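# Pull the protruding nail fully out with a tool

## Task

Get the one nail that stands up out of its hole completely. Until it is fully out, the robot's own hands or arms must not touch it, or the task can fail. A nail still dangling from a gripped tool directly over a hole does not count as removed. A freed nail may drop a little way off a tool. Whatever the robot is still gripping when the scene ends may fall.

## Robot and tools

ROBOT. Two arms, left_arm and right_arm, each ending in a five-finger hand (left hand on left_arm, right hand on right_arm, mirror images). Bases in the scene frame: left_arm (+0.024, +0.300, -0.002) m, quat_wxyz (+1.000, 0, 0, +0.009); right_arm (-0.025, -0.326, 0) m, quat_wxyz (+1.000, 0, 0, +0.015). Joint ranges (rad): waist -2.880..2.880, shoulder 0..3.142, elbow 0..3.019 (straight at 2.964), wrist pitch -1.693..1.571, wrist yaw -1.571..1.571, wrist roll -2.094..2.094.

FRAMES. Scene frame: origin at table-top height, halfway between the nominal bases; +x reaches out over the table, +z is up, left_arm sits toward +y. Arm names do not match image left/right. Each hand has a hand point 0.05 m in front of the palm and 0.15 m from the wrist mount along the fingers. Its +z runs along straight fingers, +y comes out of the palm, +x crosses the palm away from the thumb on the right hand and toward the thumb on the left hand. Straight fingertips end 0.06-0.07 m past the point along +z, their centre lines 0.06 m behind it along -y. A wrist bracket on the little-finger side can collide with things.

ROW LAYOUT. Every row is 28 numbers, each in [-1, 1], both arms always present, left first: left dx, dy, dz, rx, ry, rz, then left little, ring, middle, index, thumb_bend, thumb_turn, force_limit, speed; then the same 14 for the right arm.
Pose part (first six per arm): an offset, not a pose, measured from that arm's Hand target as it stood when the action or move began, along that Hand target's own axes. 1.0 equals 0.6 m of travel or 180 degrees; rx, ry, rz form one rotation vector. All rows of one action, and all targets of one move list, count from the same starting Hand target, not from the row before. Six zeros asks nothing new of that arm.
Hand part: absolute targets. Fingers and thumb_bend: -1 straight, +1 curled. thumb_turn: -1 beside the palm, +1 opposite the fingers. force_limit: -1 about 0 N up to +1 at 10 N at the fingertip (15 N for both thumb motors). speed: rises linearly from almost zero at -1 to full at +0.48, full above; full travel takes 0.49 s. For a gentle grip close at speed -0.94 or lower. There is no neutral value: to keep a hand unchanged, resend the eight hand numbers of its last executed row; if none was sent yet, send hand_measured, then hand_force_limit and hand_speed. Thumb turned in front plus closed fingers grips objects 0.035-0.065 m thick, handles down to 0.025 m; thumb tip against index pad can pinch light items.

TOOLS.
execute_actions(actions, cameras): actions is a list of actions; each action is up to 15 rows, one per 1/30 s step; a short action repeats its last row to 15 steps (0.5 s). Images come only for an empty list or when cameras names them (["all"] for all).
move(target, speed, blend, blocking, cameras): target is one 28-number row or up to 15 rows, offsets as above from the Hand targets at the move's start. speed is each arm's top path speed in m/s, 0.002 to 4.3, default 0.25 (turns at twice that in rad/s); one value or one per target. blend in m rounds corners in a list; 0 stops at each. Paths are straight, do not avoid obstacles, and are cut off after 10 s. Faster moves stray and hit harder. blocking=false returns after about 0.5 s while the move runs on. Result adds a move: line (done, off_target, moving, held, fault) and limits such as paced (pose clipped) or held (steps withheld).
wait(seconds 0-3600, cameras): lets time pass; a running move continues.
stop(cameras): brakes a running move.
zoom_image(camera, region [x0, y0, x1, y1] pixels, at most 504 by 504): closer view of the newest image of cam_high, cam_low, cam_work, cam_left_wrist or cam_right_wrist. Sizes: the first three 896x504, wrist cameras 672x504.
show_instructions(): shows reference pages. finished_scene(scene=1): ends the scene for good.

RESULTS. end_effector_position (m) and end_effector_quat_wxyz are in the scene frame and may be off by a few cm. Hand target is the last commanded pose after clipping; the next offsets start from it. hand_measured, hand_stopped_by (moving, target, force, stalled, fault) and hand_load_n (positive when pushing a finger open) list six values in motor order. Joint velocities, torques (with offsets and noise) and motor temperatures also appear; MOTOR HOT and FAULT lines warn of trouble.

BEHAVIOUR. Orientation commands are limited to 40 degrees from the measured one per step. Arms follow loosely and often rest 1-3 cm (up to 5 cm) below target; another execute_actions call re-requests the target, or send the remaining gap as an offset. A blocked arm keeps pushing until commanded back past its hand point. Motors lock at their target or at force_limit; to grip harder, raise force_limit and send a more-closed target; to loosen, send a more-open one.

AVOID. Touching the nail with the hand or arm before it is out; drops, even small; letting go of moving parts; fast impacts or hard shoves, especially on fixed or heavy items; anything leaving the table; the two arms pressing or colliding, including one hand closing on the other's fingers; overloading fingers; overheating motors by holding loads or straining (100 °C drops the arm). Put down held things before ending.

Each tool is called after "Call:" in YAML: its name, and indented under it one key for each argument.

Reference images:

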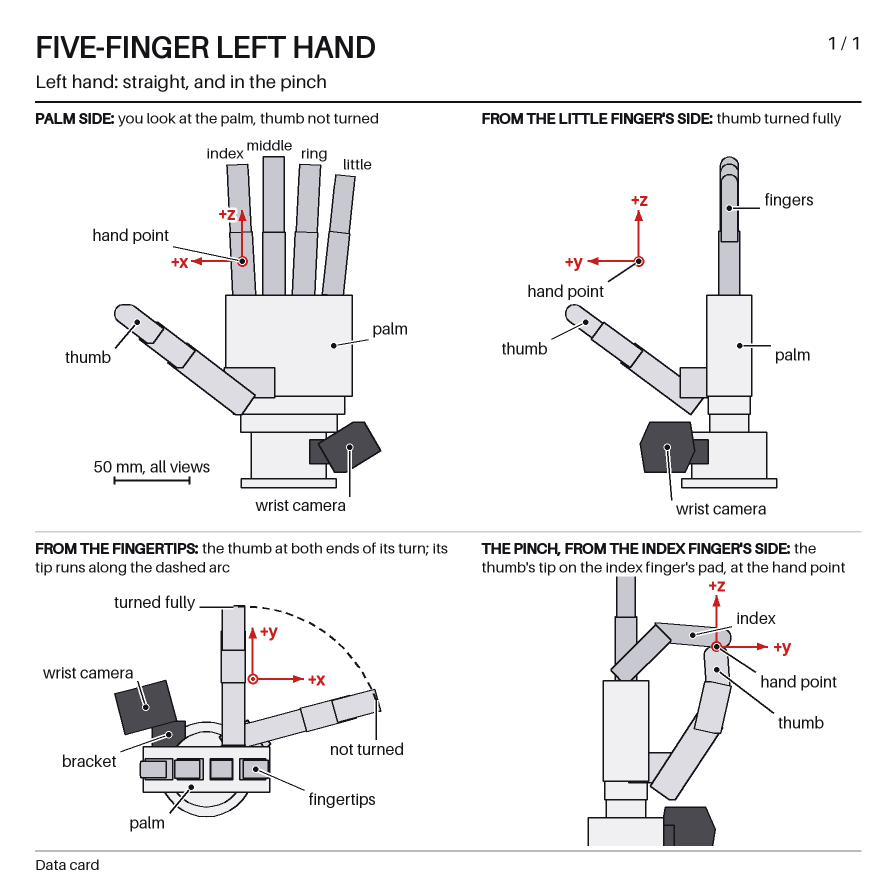

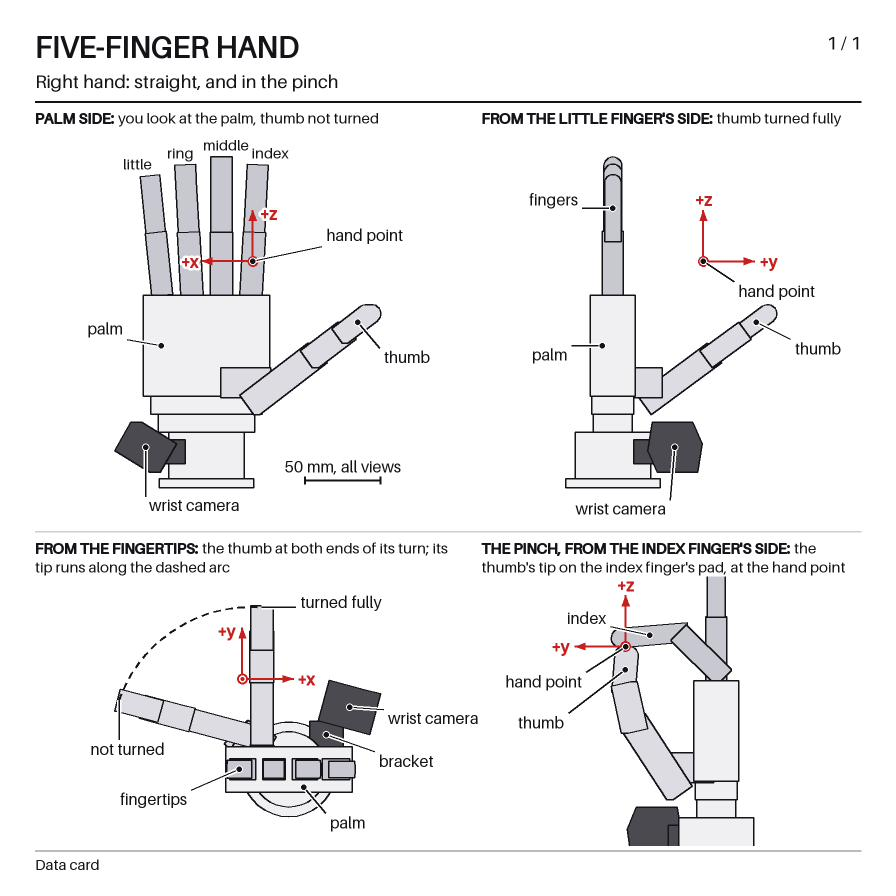

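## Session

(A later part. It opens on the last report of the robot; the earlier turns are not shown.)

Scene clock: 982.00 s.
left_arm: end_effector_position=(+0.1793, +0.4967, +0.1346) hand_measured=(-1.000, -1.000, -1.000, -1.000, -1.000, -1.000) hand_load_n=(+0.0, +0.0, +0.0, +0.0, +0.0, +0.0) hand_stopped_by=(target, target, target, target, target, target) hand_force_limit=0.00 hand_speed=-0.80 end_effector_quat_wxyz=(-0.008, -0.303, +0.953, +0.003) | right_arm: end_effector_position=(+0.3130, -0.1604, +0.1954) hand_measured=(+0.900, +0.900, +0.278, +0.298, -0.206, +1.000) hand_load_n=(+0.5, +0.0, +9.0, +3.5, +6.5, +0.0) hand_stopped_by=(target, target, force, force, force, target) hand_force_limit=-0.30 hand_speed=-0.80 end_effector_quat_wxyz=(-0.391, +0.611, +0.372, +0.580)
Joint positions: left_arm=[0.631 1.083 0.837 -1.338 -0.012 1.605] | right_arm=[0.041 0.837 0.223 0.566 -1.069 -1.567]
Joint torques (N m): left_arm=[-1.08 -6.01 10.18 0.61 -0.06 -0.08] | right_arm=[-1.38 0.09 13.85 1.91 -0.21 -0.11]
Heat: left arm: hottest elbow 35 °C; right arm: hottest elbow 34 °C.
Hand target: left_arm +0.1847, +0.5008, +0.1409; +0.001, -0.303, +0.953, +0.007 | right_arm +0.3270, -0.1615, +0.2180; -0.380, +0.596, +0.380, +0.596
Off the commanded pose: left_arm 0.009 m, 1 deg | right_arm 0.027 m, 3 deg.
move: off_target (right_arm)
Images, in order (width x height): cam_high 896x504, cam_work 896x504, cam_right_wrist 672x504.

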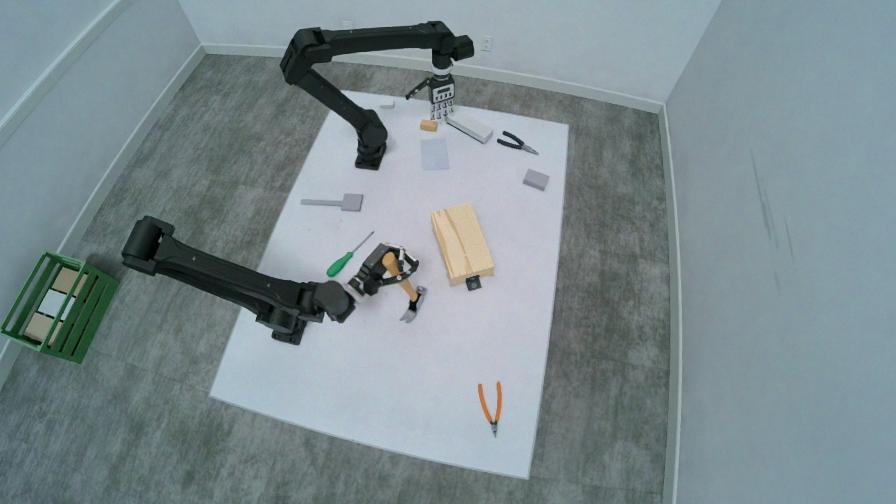

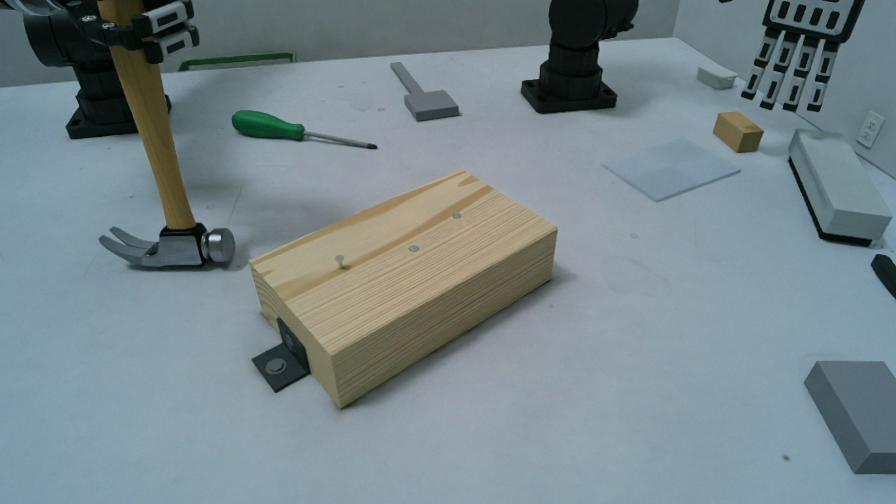

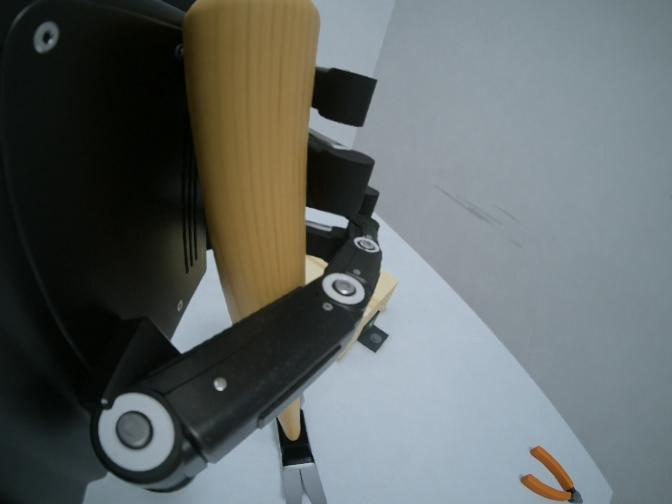

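Call:
execute_actions:
  actions: []

Scene clock: 1000.47 s.
left_arm: end_effector_position=(+0.1793, +0.4967, +0.1346) hand_measured=(-1.000, -1.000, -1.000, -1.000, -1.000, -1.000) hand_load_n=(+0.0, +0.0, +0.0, +0.0, -0.5, +0.0) hand_stopped_by=(target, target, target, target, target, target) hand_force_limit=0.00 hand_speed=-0.80 end_effector_quat_wxyz=(-0.008, -0.303, +0.953, +0.003) | right_arm: end_effector_position=(+0.3130, -0.1604, +0.1954) hand_measured=(+0.900, +0.900, +0.278, +0.298, -0.206, +1.000) hand_load_n=(+0.0, +0.5, +9.0, +3.0, +6.5, +0.0) hand_stopped_by=(target, target, force, force, force, target) hand_force_limit=-0.30 hand_speed=-0.80 end_effector_quat_wxyz=(-0.391, +0.611, +0.372, +0.580)
Joint positions: left_arm=[0.631 1.083 0.837 -1.338 -0.012 1.605] | right_arm=[0.041 0.837 0.223 0.566 -1.069 -1.567]
Joint velocities: within noise
Joint torques (N m): left_arm=[-1.03 -5.6 10.11 0.51 -0.06 -0.07] | right_arm=[-1.49 -0.79 13.76 2.07 -0.16 -0.11]
Motor temperatures (°C): left_arm=[25 25 35 23 22 24] | right_arm=[19 24 36 25 22 22]
Heat: left arm: hottest elbow 35 °C; right arm: hottest elbow 36 °C.
Hand target: left_arm +0.1847, +0.5008, +0.1409; +0.001, -0.303, +0.953, +0.007 | right_arm +0.3270, -0.1615, +0.2180; -0.380, +0.596, +0.380, +0.596
Off the commanded pose: left_arm 0.009 m, 1 deg | right_arm 0.027 m, 3 deg.

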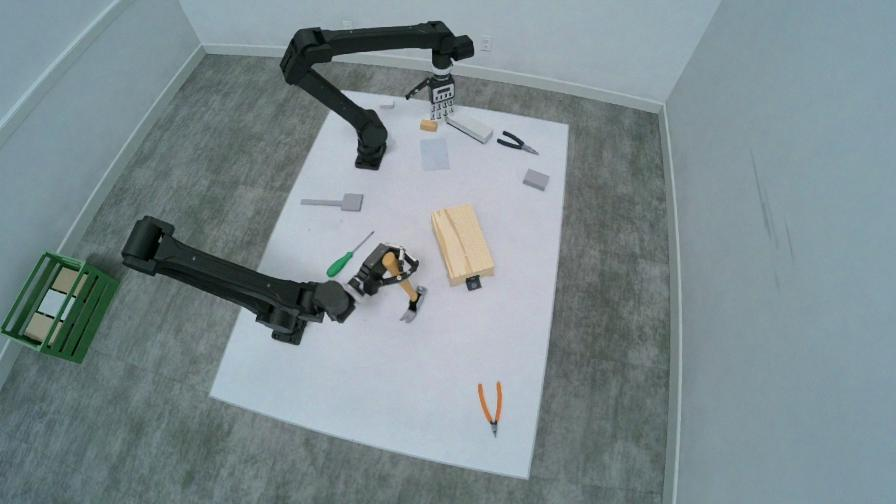

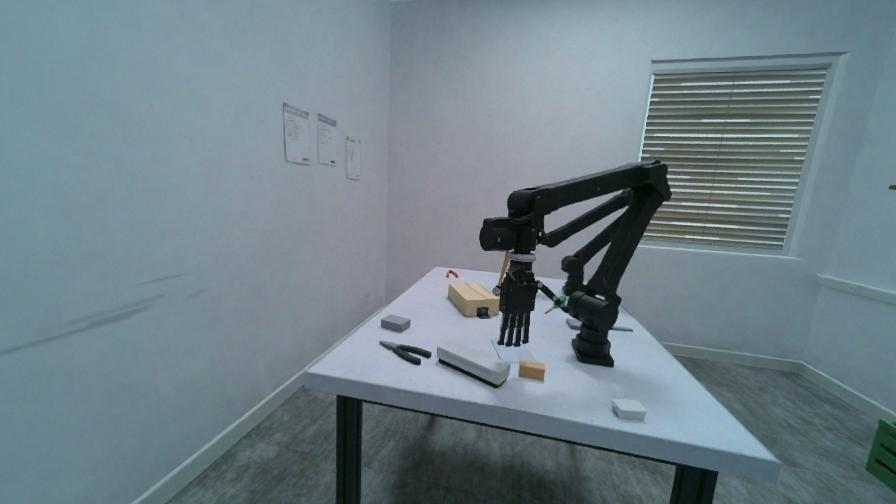

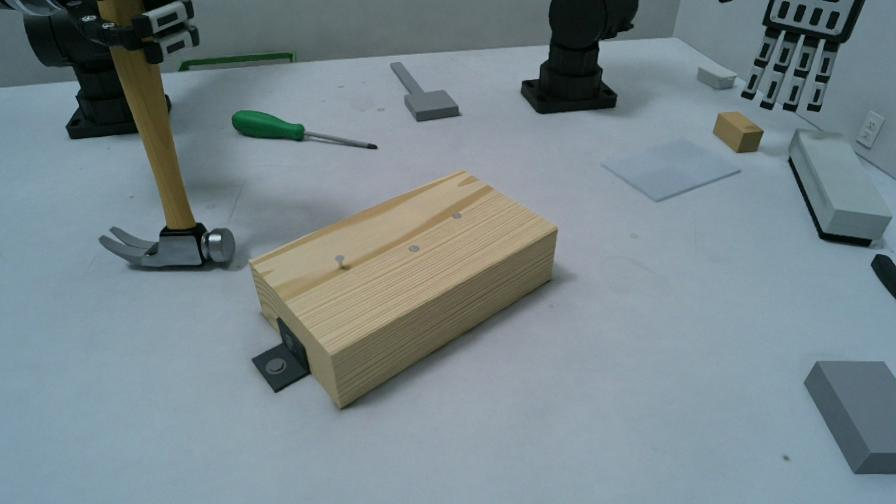

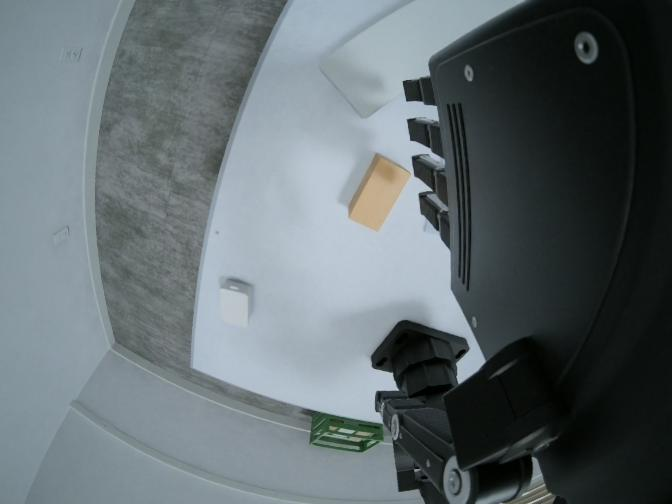

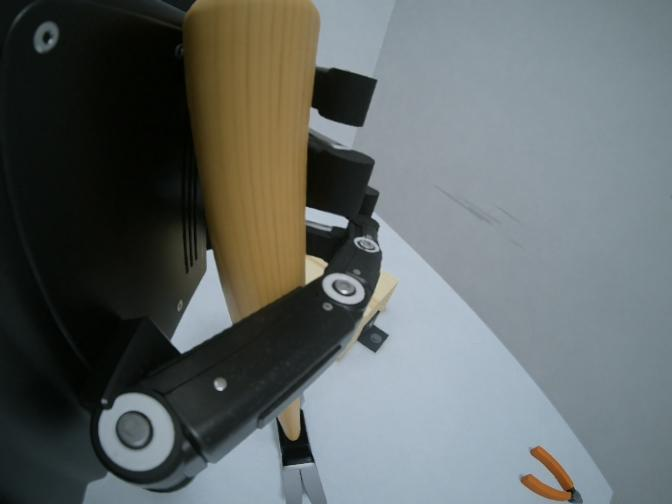

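Call:
zoom_image:
  camera: "cam_work"
  region: [0, 0, 280, 290]

Call:
zoom_image:
  camera: "cam_high"
  region: [340, 220, 460, 340]

Scaled by 1.738 from the camera's image (finer frame: 1280x720).

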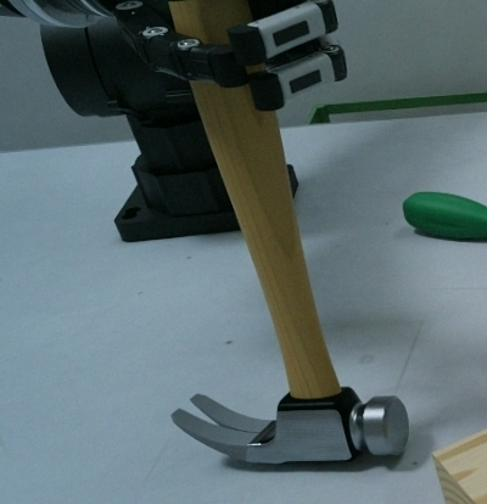

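Scaled by 4.200 from the camera's image (finer frame: 1280x720).

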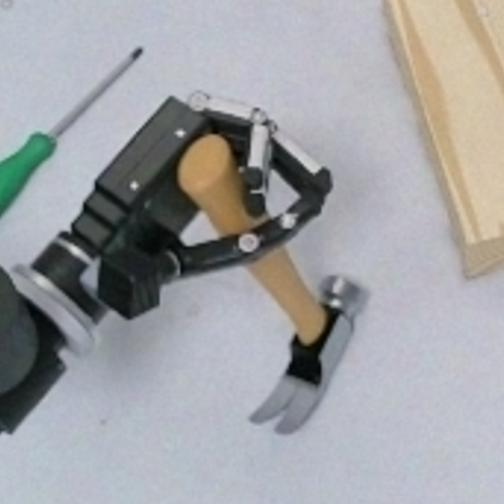

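Call:
move:
  target:
    - [0,0,0,0,0,0,-1,-1,-1,-1,-1,-1,0,-0.8, 0,0,0,0,0,0, 0,0,0,0,-0.4,1,-0.3,-0.85]
    - [0,0,0,0,0,0,-1,-1,-1,-1,-1,-1,0,-0.8, 0,0.042,0.0,0,0,0, 0,0,0,0,-0.4,1,-0.3,-0.85]
  speed: 0.05
  cameras: ["cam_work","cam_high","cam_right_wrist"]

Scene clock: 1046.53 s.
left_arm: end_effector_position=(+0.1793, +0.4967, +0.1346) hand_measured=(-1.000, -1.000, -1.000, -1.000, -1.000, -1.000) hand_load_n=(+0.0, +0.0, +0.0, +0.0, +0.0, +0.0) hand_stopped_by=(target, target, target, target, target, target) hand_force_limit=0.00 hand_speed=-0.80 end_effector_quat_wxyz=(-0.008, -0.303, +0.953, +0.003) | right_arm: end_effector_position=(+0.3345, -0.1706, +0.1951) hand_measured=(+0.000, +0.000, +0.000, +0.000, -0.400, +1.000) hand_load_n=(+0.0, +0.0, +0.0, +0.0, +0.0, +0.5) hand_stopped_by=(target, target, target, target, target, target) hand_force_limit=-0.30 hand_speed=-0.85 end_effector_quat_wxyz=(-0.392, +0.612, +0.370, +0.579)
Joint positions: left_arm=[0.631 1.083 0.837 -1.338 -0.012 1.605] | right_arm=[-0.011 0.943 0.265 0.626 -1.12 -1.567]
Joint torques (N m): left_arm=[-0.97 -5.66 10.11 0.55 -0.08 -0.08] | right_arm=[-0.62 -1.9 13.81 1.89 -0.18 -0.09]
Heat: left arm: hottest elbow 35 °C; right arm: hottest elbow 39 °C.
Hand target: left_arm +0.1847, +0.5008, +0.1409; +0.001, -0.303, +0.953, +0.007 | right_arm +0.3498, -0.1721, +0.2179; -0.380, +0.596, +0.380, +0.596
Off the commanded pose: left_arm 0.009 m, 1 deg | right_arm 0.028 m, 3 deg.
move: off_target (right_arm)
Images, in order (width x height): cam_high 896x504, cam_work 896x504, cam_right_wrist 672x504.

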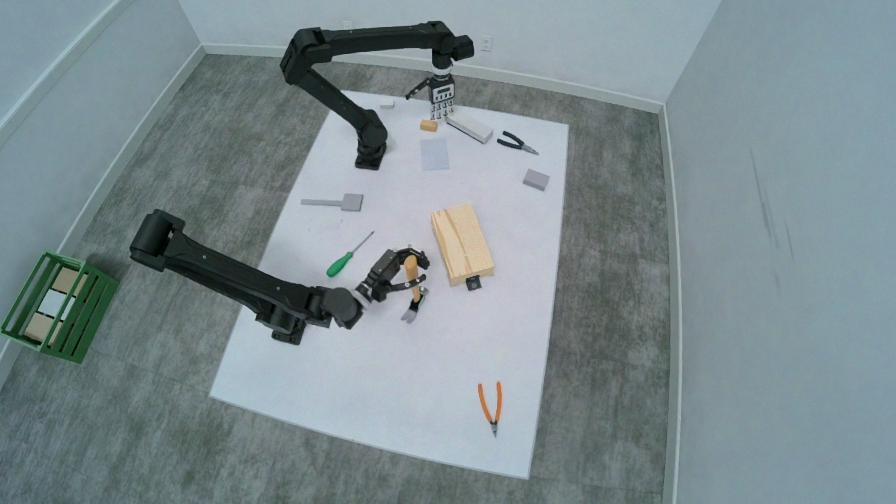

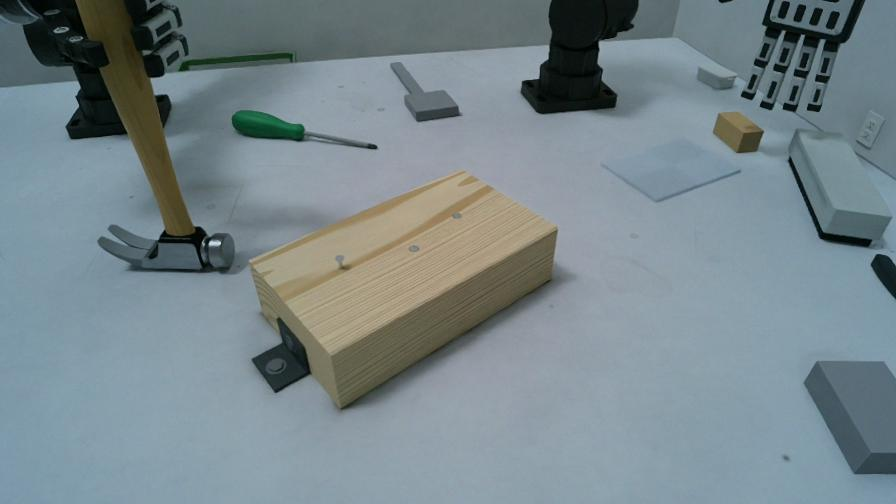

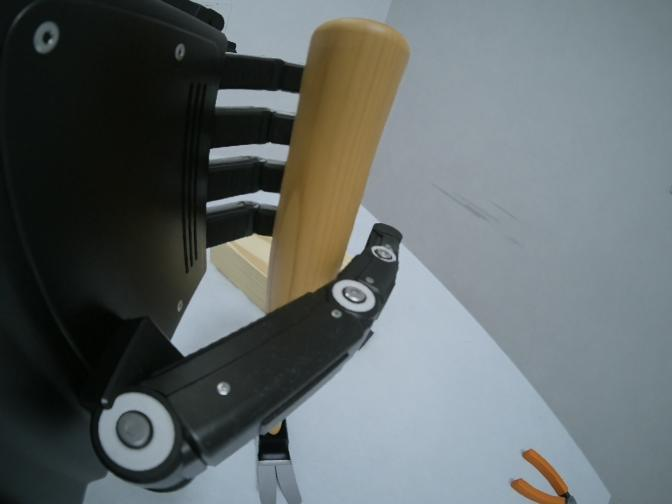

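Call:
move:
  target:
    - [0,0,0,0,0,0,-1,-1,-1,-1,-1,-1,0,-0.8, 0,0,0,0,0,0, -1,-1,-1,-1,-1,1,-0.3,-0.8]
    - [0,0,0,0,0,0,-1,-1,-1,-1,-1,-1,0,-0.8, 0,0,-0.2333,0,0,0, -1,-1,-1,-1,-1,1,-0.3,-0.8]
    - [0,0,0,0,0,0,-1,-1,-1,-1,-1,-1,0,-0.8, 0,0.1,-0.3725,-0.111,0,0, -1,-1,-1,-1,-1,1,-0.3,-0.8]
  speed: [0.05,0.1,0.15]
  cameras: ["cam_work","cam_high"]

Scene clock: 1064.03 s.
left_arm: end_effector_position=(+0.1793, +0.4967, +0.1346) hand_measured=(-1.000, -1.000, -1.000, -1.000, -1.000, -1.000) hand_load_n=(+0.0, -0.5, +0.0, +0.0, +0.0, +0.0) hand_stopped_by=(target, target, target, target, target, target) hand_force_limit=0.00 hand_speed=-0.80 end_effector_quat_wxyz=(-0.008, -0.303, +0.953, +0.003) | right_arm: end_effector_position=(+0.3012, -0.3886, +0.1971) hand_measured=(-1.000, -1.000, -1.000, -1.000, -1.000, +1.000) hand_load_n=(+0.0, +0.0, +0.0, +0.0, +0.0, +0.0) hand_stopped_by=(target, target, target, target, target, target) hand_force_limit=-0.30 hand_speed=-0.80 end_effector_quat_wxyz=(-0.279, +0.667, +0.236, +0.649)
Joint positions: left_arm=[0.631 1.083 0.837 -1.338 -0.012 1.605] | right_arm=[-0.839 0.872 0.228 0.607 -1.554 -1.542]
Joint torques (N m): left_arm=[-1.03 -5.54 10.11 0.51 -0.08 -0.11] | right_arm=[-1.14 -1.08 13.59 1.22 -0.21 -0.18]
Heat: left arm: hottest elbow 35 °C; right arm: hottest elbow 37 °C.
Hand target: left_arm +0.1847, +0.5008, +0.1409; +0.001, -0.303, +0.953, +0.007 | right_arm +0.3098, -0.4001, +0.2179; -0.271, +0.653, +0.271, +0.653
Off the commanded pose: left_arm 0.009 m, 1 deg | right_arm 0.025 m, 4 deg.
joint sent to its limit (right arm) — joint 5 (wrist yaw), lower limit. The joint targets still meet the commanded pose.
move: off_target (right_arm)
Images, in order (width x height): cam_high 896x504, cam_work 896x504.

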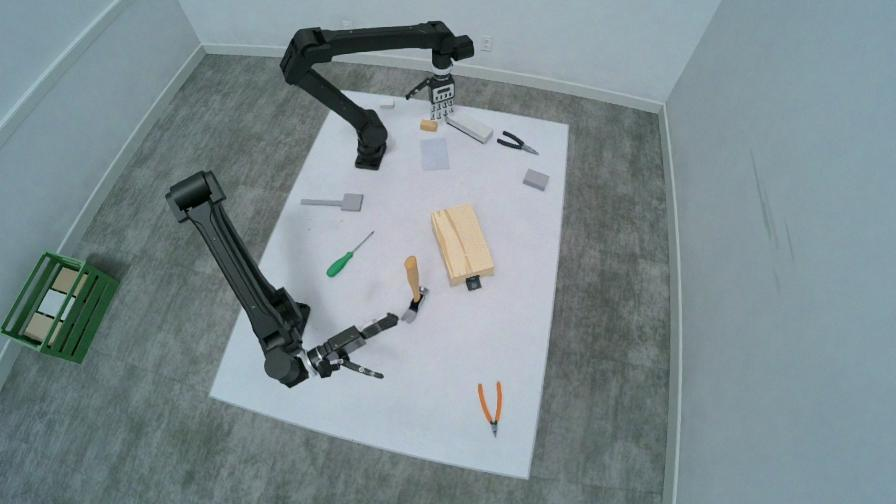

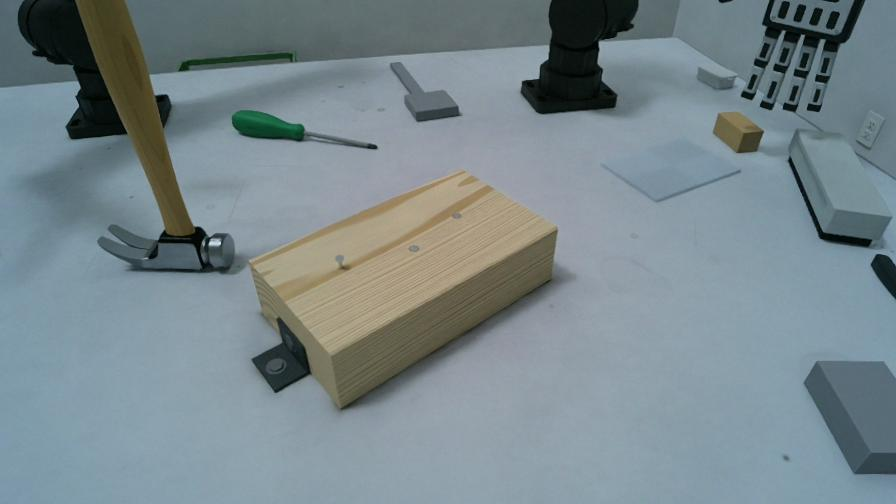

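Call:
move:
  target:
    - [-0.011,-0.1728,-0.165,0.1967,-0.4714,0.1967,-1,-1,-1,-1,-1,1,-0.3,-0.8, 0,0.035,-0.035,-0.25,0,0, -1,-1,-1,-1,-1,1,-0.3,-0.8]
    - [0.2565,-0.637,-0.165,0.4663,-0.3247,0.4663,-1,-1,-1,-1,-1,1,-0.3,-0.8, 0,0.035,-0.035,-0.25,0,0, -1,-1,-1,-1,-1,1,-0.3,-0.8]
  speed: 0.2
  blend: 0.04
  cameras: ["all"]

Scene clock: 1105.53 s.
left_arm: end_effector_position=(+0.2794, +0.1009, +0.2260) hand_measured=(-1.000, -1.000, -1.000, -1.000, -1.000, +1.000) hand_load_n=(+0.0, +0.0, +0.0, +0.0, +0.0, +0.0) hand_stopped_by=(target, target, target, target, target, target) hand_force_limit=-0.30 hand_speed=-0.80 end_effector_quat_wxyz=(+0.552, +0.431, +0.572, -0.428) | right_arm: end_effector_position=(+0.3128, -0.4331, +0.2295) hand_measured=(-1.000, -1.000, -1.000, -1.000, -1.000, +1.000) hand_load_n=(+0.0, +0.0, +0.0, +0.0, +0.0, +0.0) hand_stopped_by=(target, target, target, target, target, target) hand_force_limit=-0.30 hand_speed=-0.80 end_effector_quat_wxyz=(-0.001, +0.699, -0.005, +0.715)
Joint positions: left_arm=[-0.205 0.403 0.213 0.13 1.118 1.61] | right_arm=[-0.341 0.438 0.179 0.283 -0.305 -1.555]
Joint torques (N m): left_arm=[-1.79 2.49 10.62 2.47 -0.14 -0.15] | right_arm=[0.26 0.38 10.15 0.87 0 -0.19]
Heat: left arm: hottest elbow 34 °C; right arm: hottest elbow 39 °C.
Hand target: left_arm +0.2801, +0.0987, +0.2346; +0.558, +0.434, +0.564, -0.427 | right_arm +0.3099, -0.4297, +0.2180; -0.001, +0.707, +0.000, +0.707
Off the commanded pose: left_arm 0.009 m, 1 deg | right_arm 0.012 m, 1 deg.
move: off_target (right_arm)

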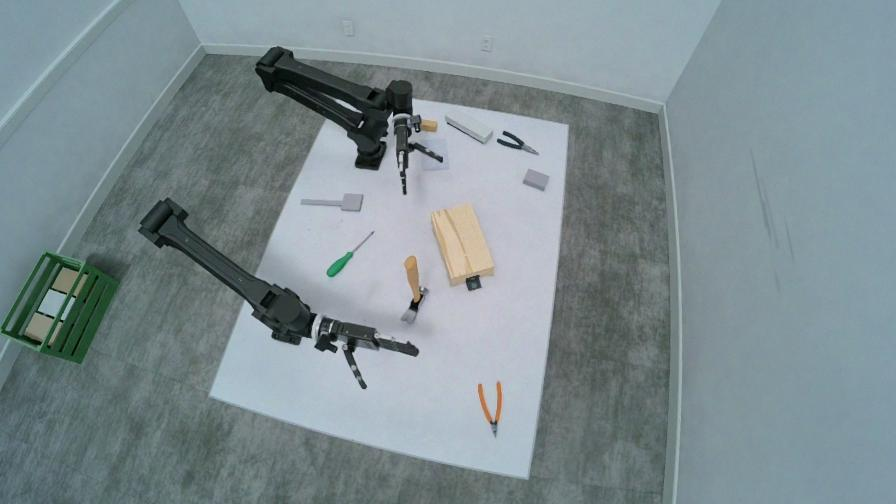

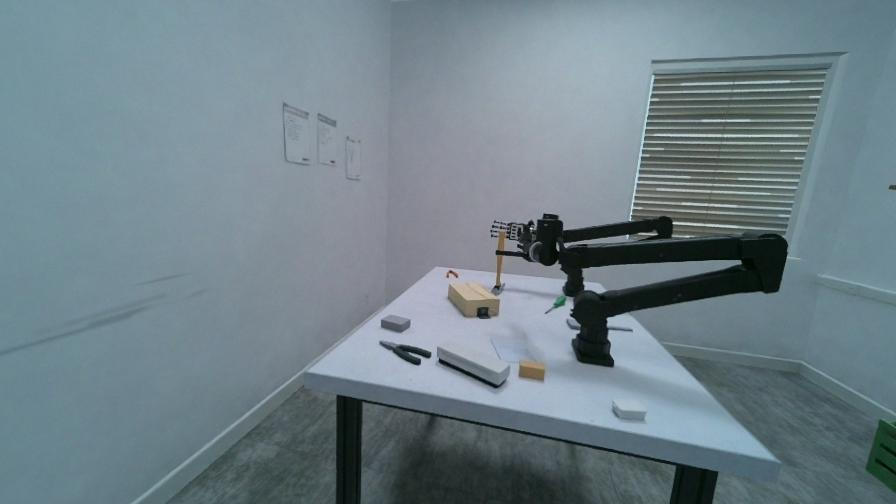

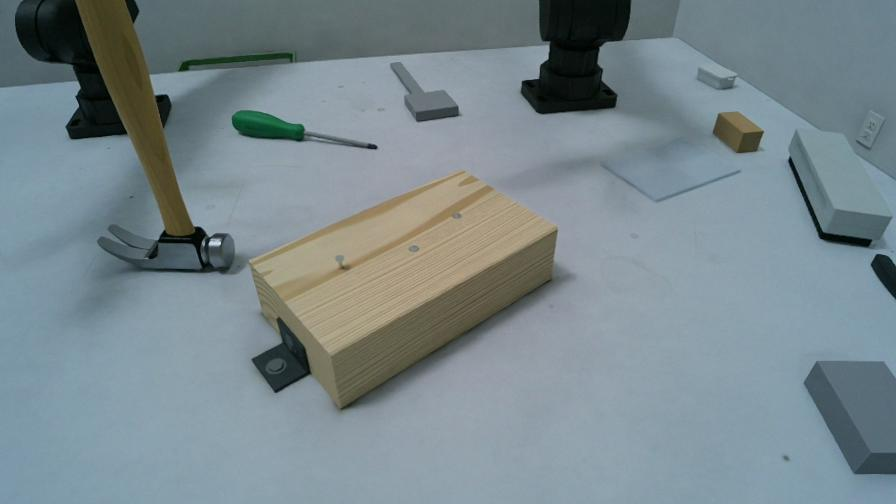

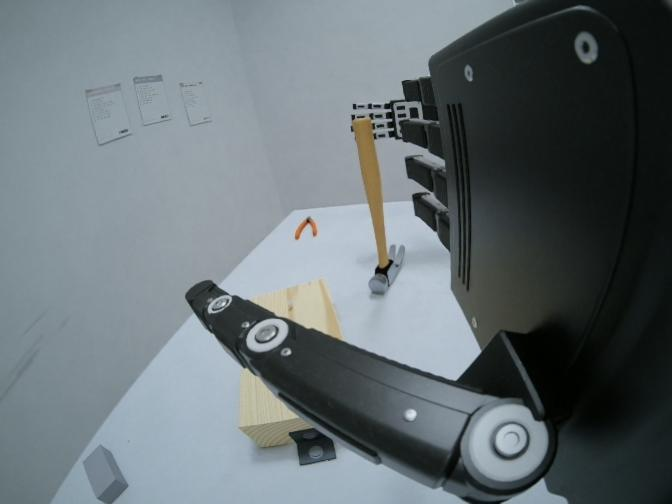

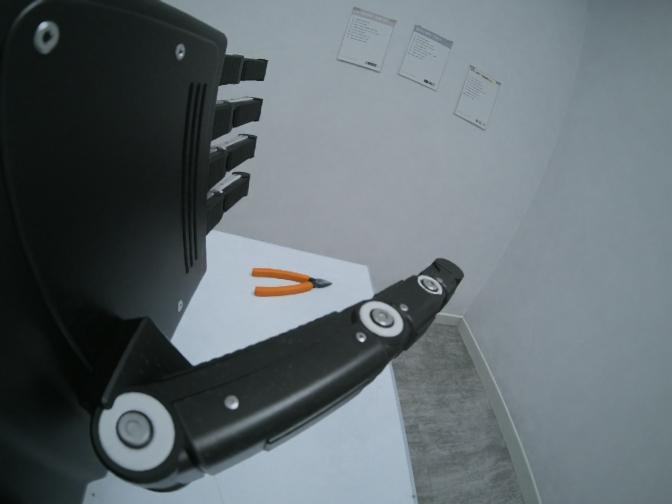

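Call:
move:
  target: [0.0917,-0.0647,0.26,0,0,0,-1,-1,-1,-1,-1,1,-0.3,-0.8, 0,0,0,0,0,0, -1,-1,-1,-1,-1,1,-0.3,-0.8]
  speed: 0.15
  cameras: ["cam_high","cam_work","cam_left_wrist"]

Scene clock: 1116.17 s.
left_arm: end_effector_position=(+0.2754, -0.0483, +0.1526) hand_measured=(-1.000, -1.000, -1.000, -1.000, -1.000, +1.000) hand_load_n=(+0.0, +0.0, +0.0, +0.0, +0.0, +0.0) hand_stopped_by=(target, target, target, target, target, target) hand_force_limit=-0.30 hand_speed=-0.80 end_effector_quat_wxyz=(+0.539, +0.441, +0.583, -0.419) | right_arm: end_effector_position=(+0.3128, -0.4331, +0.2295) hand_measured=(-1.000, -1.000, -1.000, -1.000, -1.000, +1.000) hand_load_n=(+0.0, +0.0, +0.0, +0.0, +0.0, +0.5) hand_stopped_by=(target, target, target, target, target, target) hand_force_limit=-0.30 hand_speed=-0.80 end_effector_quat_wxyz=(-0.001, +0.699, -0.005, +0.715)
Joint positions: left_arm=[-0.911 1.101 0.224 0.803 0.414 1.588] | right_arm=[-0.341 0.438 0.179 0.283 -0.305 -1.555]
Joint torques (N m): left_arm=[-1.38 -3.96 10.76 3 -0.15 -0.15] | right_arm=[0.38 0.91 10.37 0.98 -0.02 -0.17]
Heat: left arm: hottest elbow 34 °C; right arm: hottest elbow 38 °C.
Hand target: left_arm +0.2829, -0.0614, +0.1774; +0.558, +0.434, +0.564, -0.427 | right_arm +0.3099, -0.4297, +0.2180; -0.001, +0.707, +0.000, +0.707
Off the commanded pose: left_arm 0.029 m, 3 deg | right_arm 0.012 m, 1 deg.
move: off_target (left_arm)

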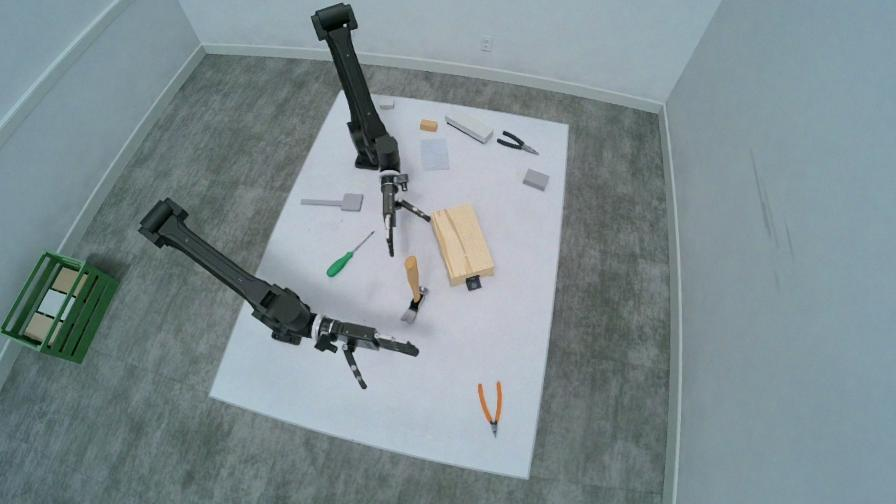

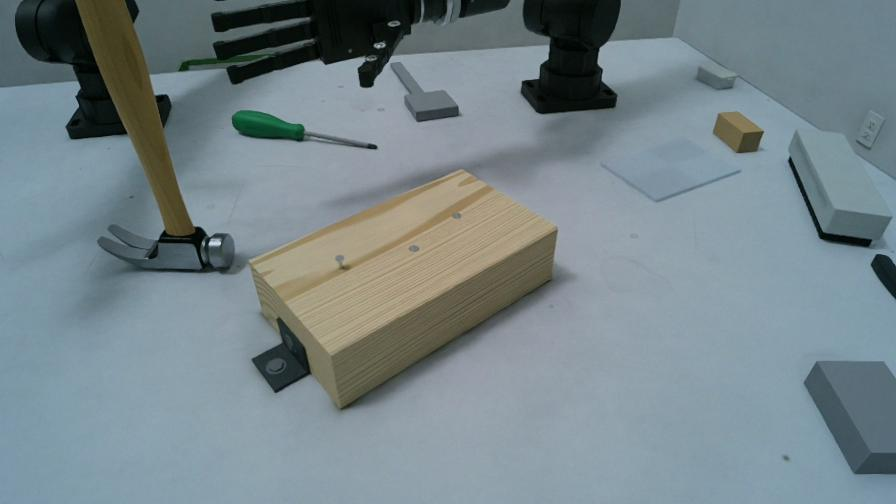

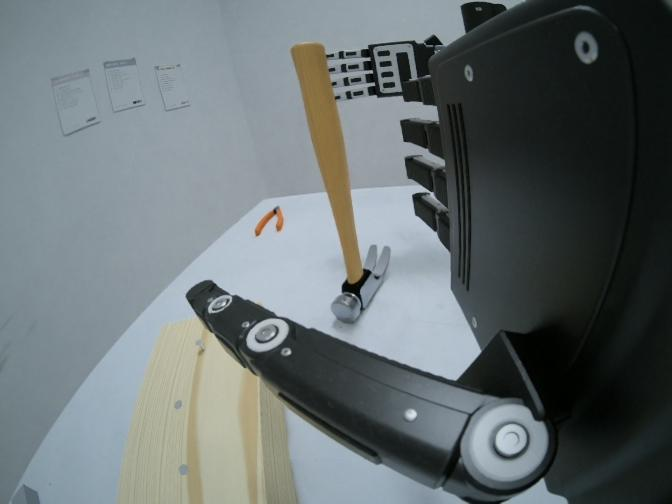

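Call:
move:
  target: [-0.033,0,0.11,0,-0.018,0,-1,-1,-1,-1,-1,1,-0.3,-0.8, 0,0,0,0,0,0, -1,-1,-1,-1,-1,1,-0.3,-0.8]
  speed: 0.1
  cameras: ["cam_high","cam_work","cam_left_wrist"]

Scene clock: 1130.23 s.
left_arm: end_effector_position=(+0.2967, -0.1118, +0.1772) hand_measured=(-1.000, -1.000, -1.000, -1.000, -1.000, +1.000) hand_load_n=(+0.0, +0.0, +0.0, +0.0, -0.5, +0.0) hand_stopped_by=(target, target, target, target, target, target) hand_force_limit=-0.30 hand_speed=-0.80 end_effector_quat_wxyz=(+0.561, +0.428, +0.564, -0.429) | right_arm: end_effector_position=(+0.3128, -0.4331, +0.2295) hand_measured=(-1.000, -1.000, -1.000, -1.000, -1.000, +1.000) hand_load_n=(+0.0, +0.0, +0.0, +0.0, +0.0, +0.0) hand_stopped_by=(target, target, target, target, target, target) hand_force_limit=-0.30 hand_speed=-0.80 end_effector_quat_wxyz=(-0.001, +0.699, -0.005, +0.715)
Joint positions: left_arm=[-0.992 1.289 0.379 0.906 0.328 1.568] | right_arm=[-0.341 0.438 0.179 0.283 -0.305 -1.555]
Joint torques (N m): left_arm=[-1.61 -6.53 10.18 2.88 -0.19 -0.17] | right_arm=[0.5 0.79 10.18 1.07 0.01 -0.21]
Heat: left arm: hottest elbow 34 °C; right arm: hottest elbow 37 °C.
Hand target: left_arm +0.3001, -0.1253, +0.1963; +0.573, +0.421, +0.548, -0.439 | right_arm +0.3099, -0.4297, +0.2180; -0.001, +0.707, +0.000, +0.707
Off the commanded pose: left_arm 0.024 m, 3 deg | right_arm 0.012 m, 1 deg.
move: off_target (left_arm)

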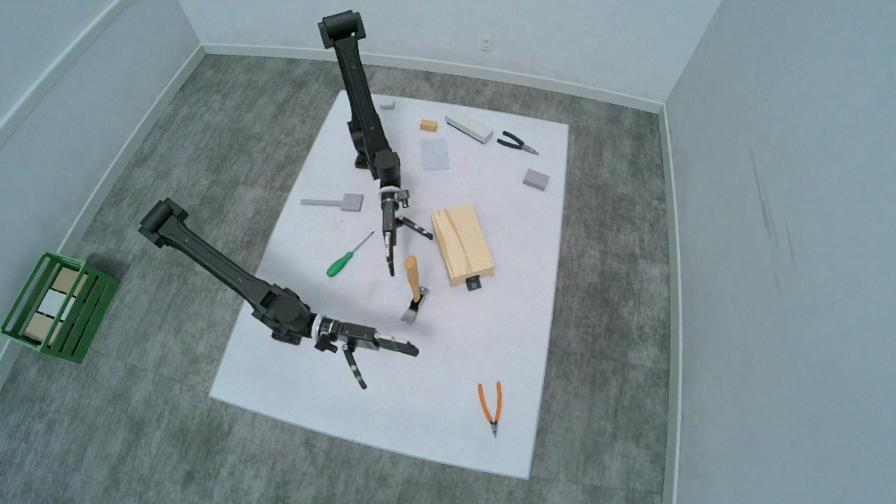

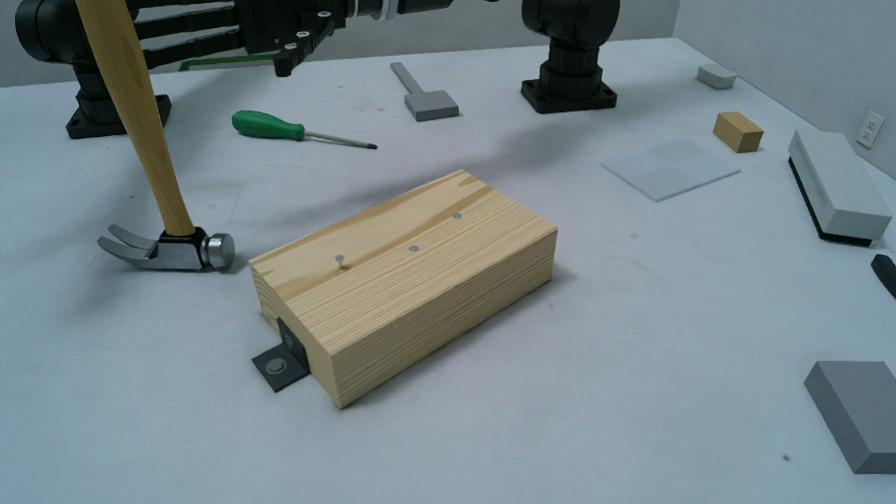

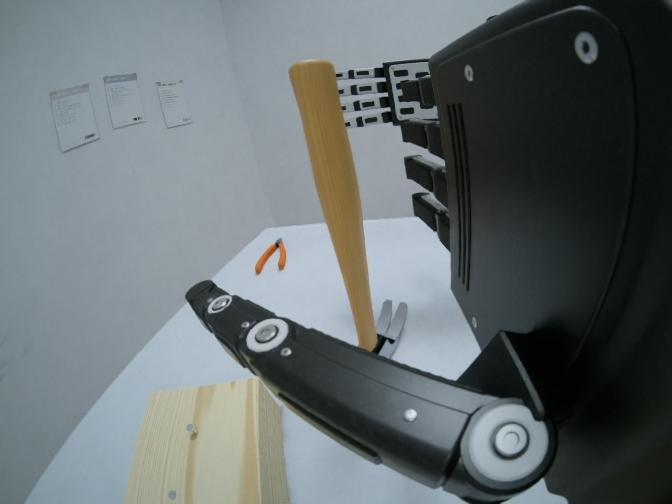

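Call:
zoom_image:
  camera: "cam_high"
  region: [360, 190, 460, 330]

Call:
zoom_image:
  camera: "cam_work"
  region: [0, 0, 380, 280]

Scaled by 3.600 from the camera's image (finer frame: 1280x720).

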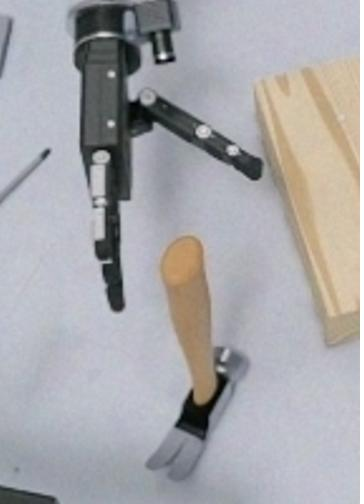

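Scaled by 1.326 from the camera's image (finer frame: 1280x720).

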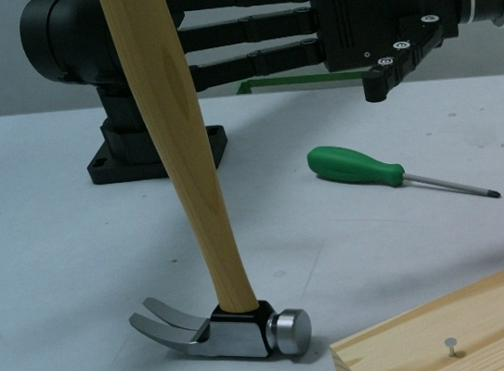

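Call:
move:
  target: [0,0.013,0.09,0,0,0,-1,-1,-1,-1,-1,1,-0.3,-0.8, 0,0,0,0,0,0, -1,-1,-1,-1,-1,1,-0.3,-0.8]
  speed: 0.08
  cameras: ["cam_high","cam_work","cam_left_wrist"]

Call:
zoom_image:
  camera: "cam_high"
  region: [360, 190, 460, 330]

Scene clock: 1149.80 s.
left_arm: end_effector_position=(+0.3190, -0.1611, +0.1814) hand_measured=(-1.000, -1.000, -1.000, -1.000, -1.000, +1.000) hand_load_n=(+0.0, +0.0, +0.0, +0.0, +0.0, +0.0) hand_stopped_by=(target, target, target, target, target, target) hand_force_limit=-0.30 hand_speed=-0.80 end_effector_quat_wxyz=(+0.562, +0.427, +0.563, -0.430) | right_arm: end_effector_position=(+0.3128, -0.4331, +0.2295) hand_measured=(-1.000, -1.000, -1.000, -1.000, -1.000, +1.000) hand_load_n=(+0.0, +0.0, +0.0, +0.0, -0.5, +0.5) hand_stopped_by=(target, target, target, target, target, target) hand_force_limit=-0.30 hand_speed=-0.80 end_effector_quat_wxyz=(-0.001, +0.699, -0.005, +0.715)
Joint positions: left_arm=[-1.019 1.424 0.519 0.907 0.301 1.567] | right_arm=[-0.341 0.438 0.179 0.283 -0.305 -1.555]
Joint torques (N m): left_arm=[-1.67 -8.59 10.22 2.81 -0.19 -0.13] | right_arm=[-0.03 0.03 10.35 0.91 0.03 -0.13]
Heat: left arm: hottest elbow 33 °C; right arm: hottest elbow 37 °C.
Hand target: left_arm +0.3215, -0.1754, +0.1986; +0.573, +0.421, +0.548, -0.439 | right_arm +0.3099, -0.4297, +0.2180; -0.001, +0.707, +0.000, +0.707
Off the commanded pose: left_arm 0.023 m, 2 deg | right_arm 0.012 m, 1 deg.
move: off_target (left_arm)

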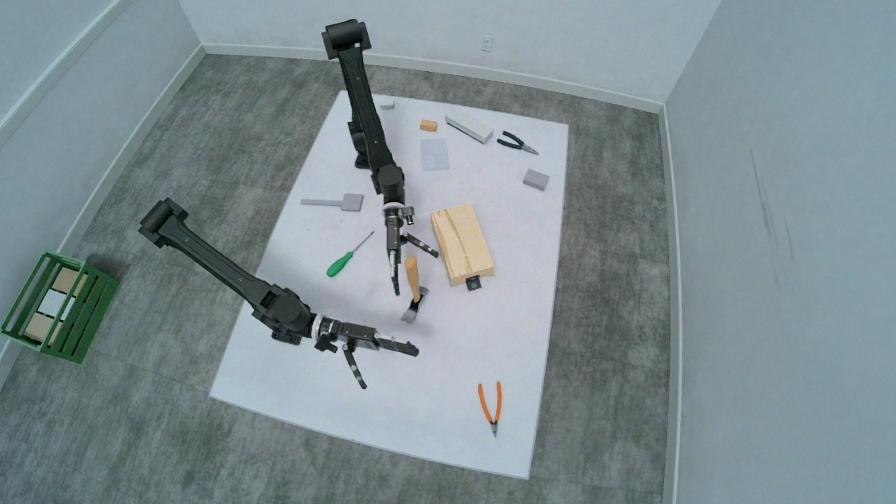

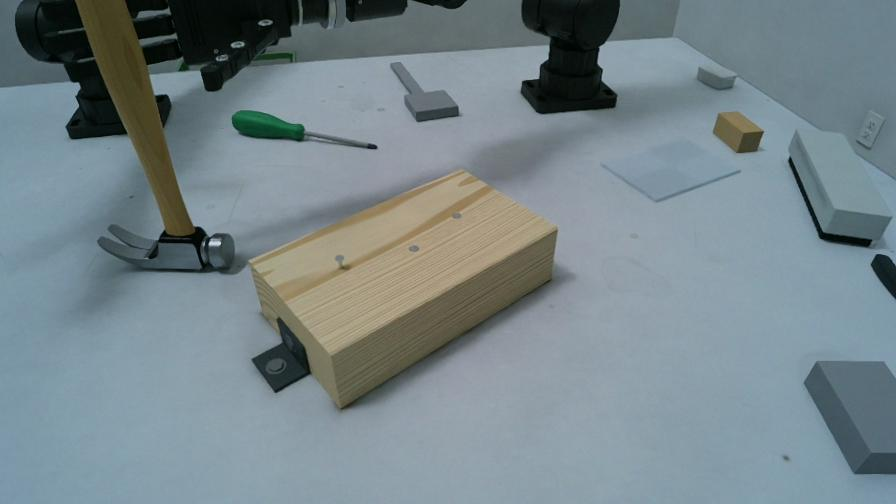

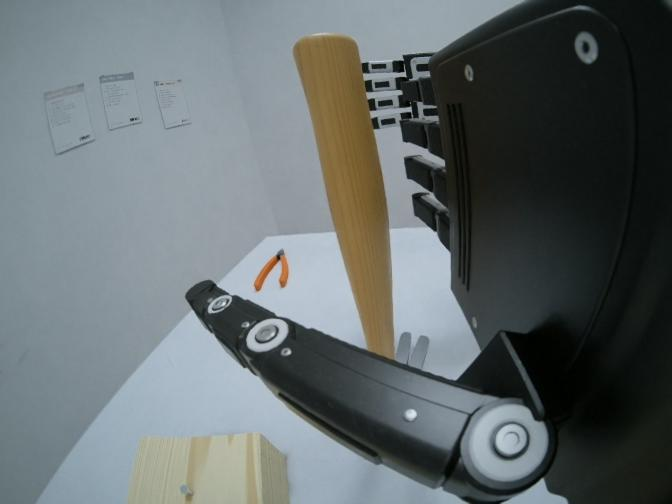

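Scaled by 3.600 from the camera's image (finer frame: 1280x720).

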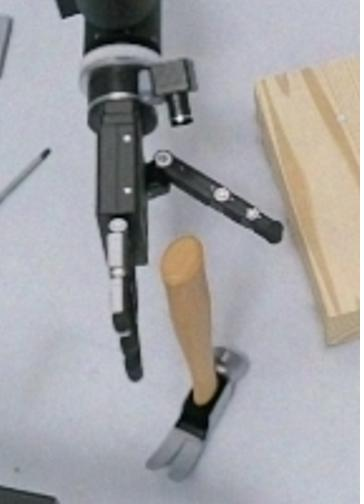

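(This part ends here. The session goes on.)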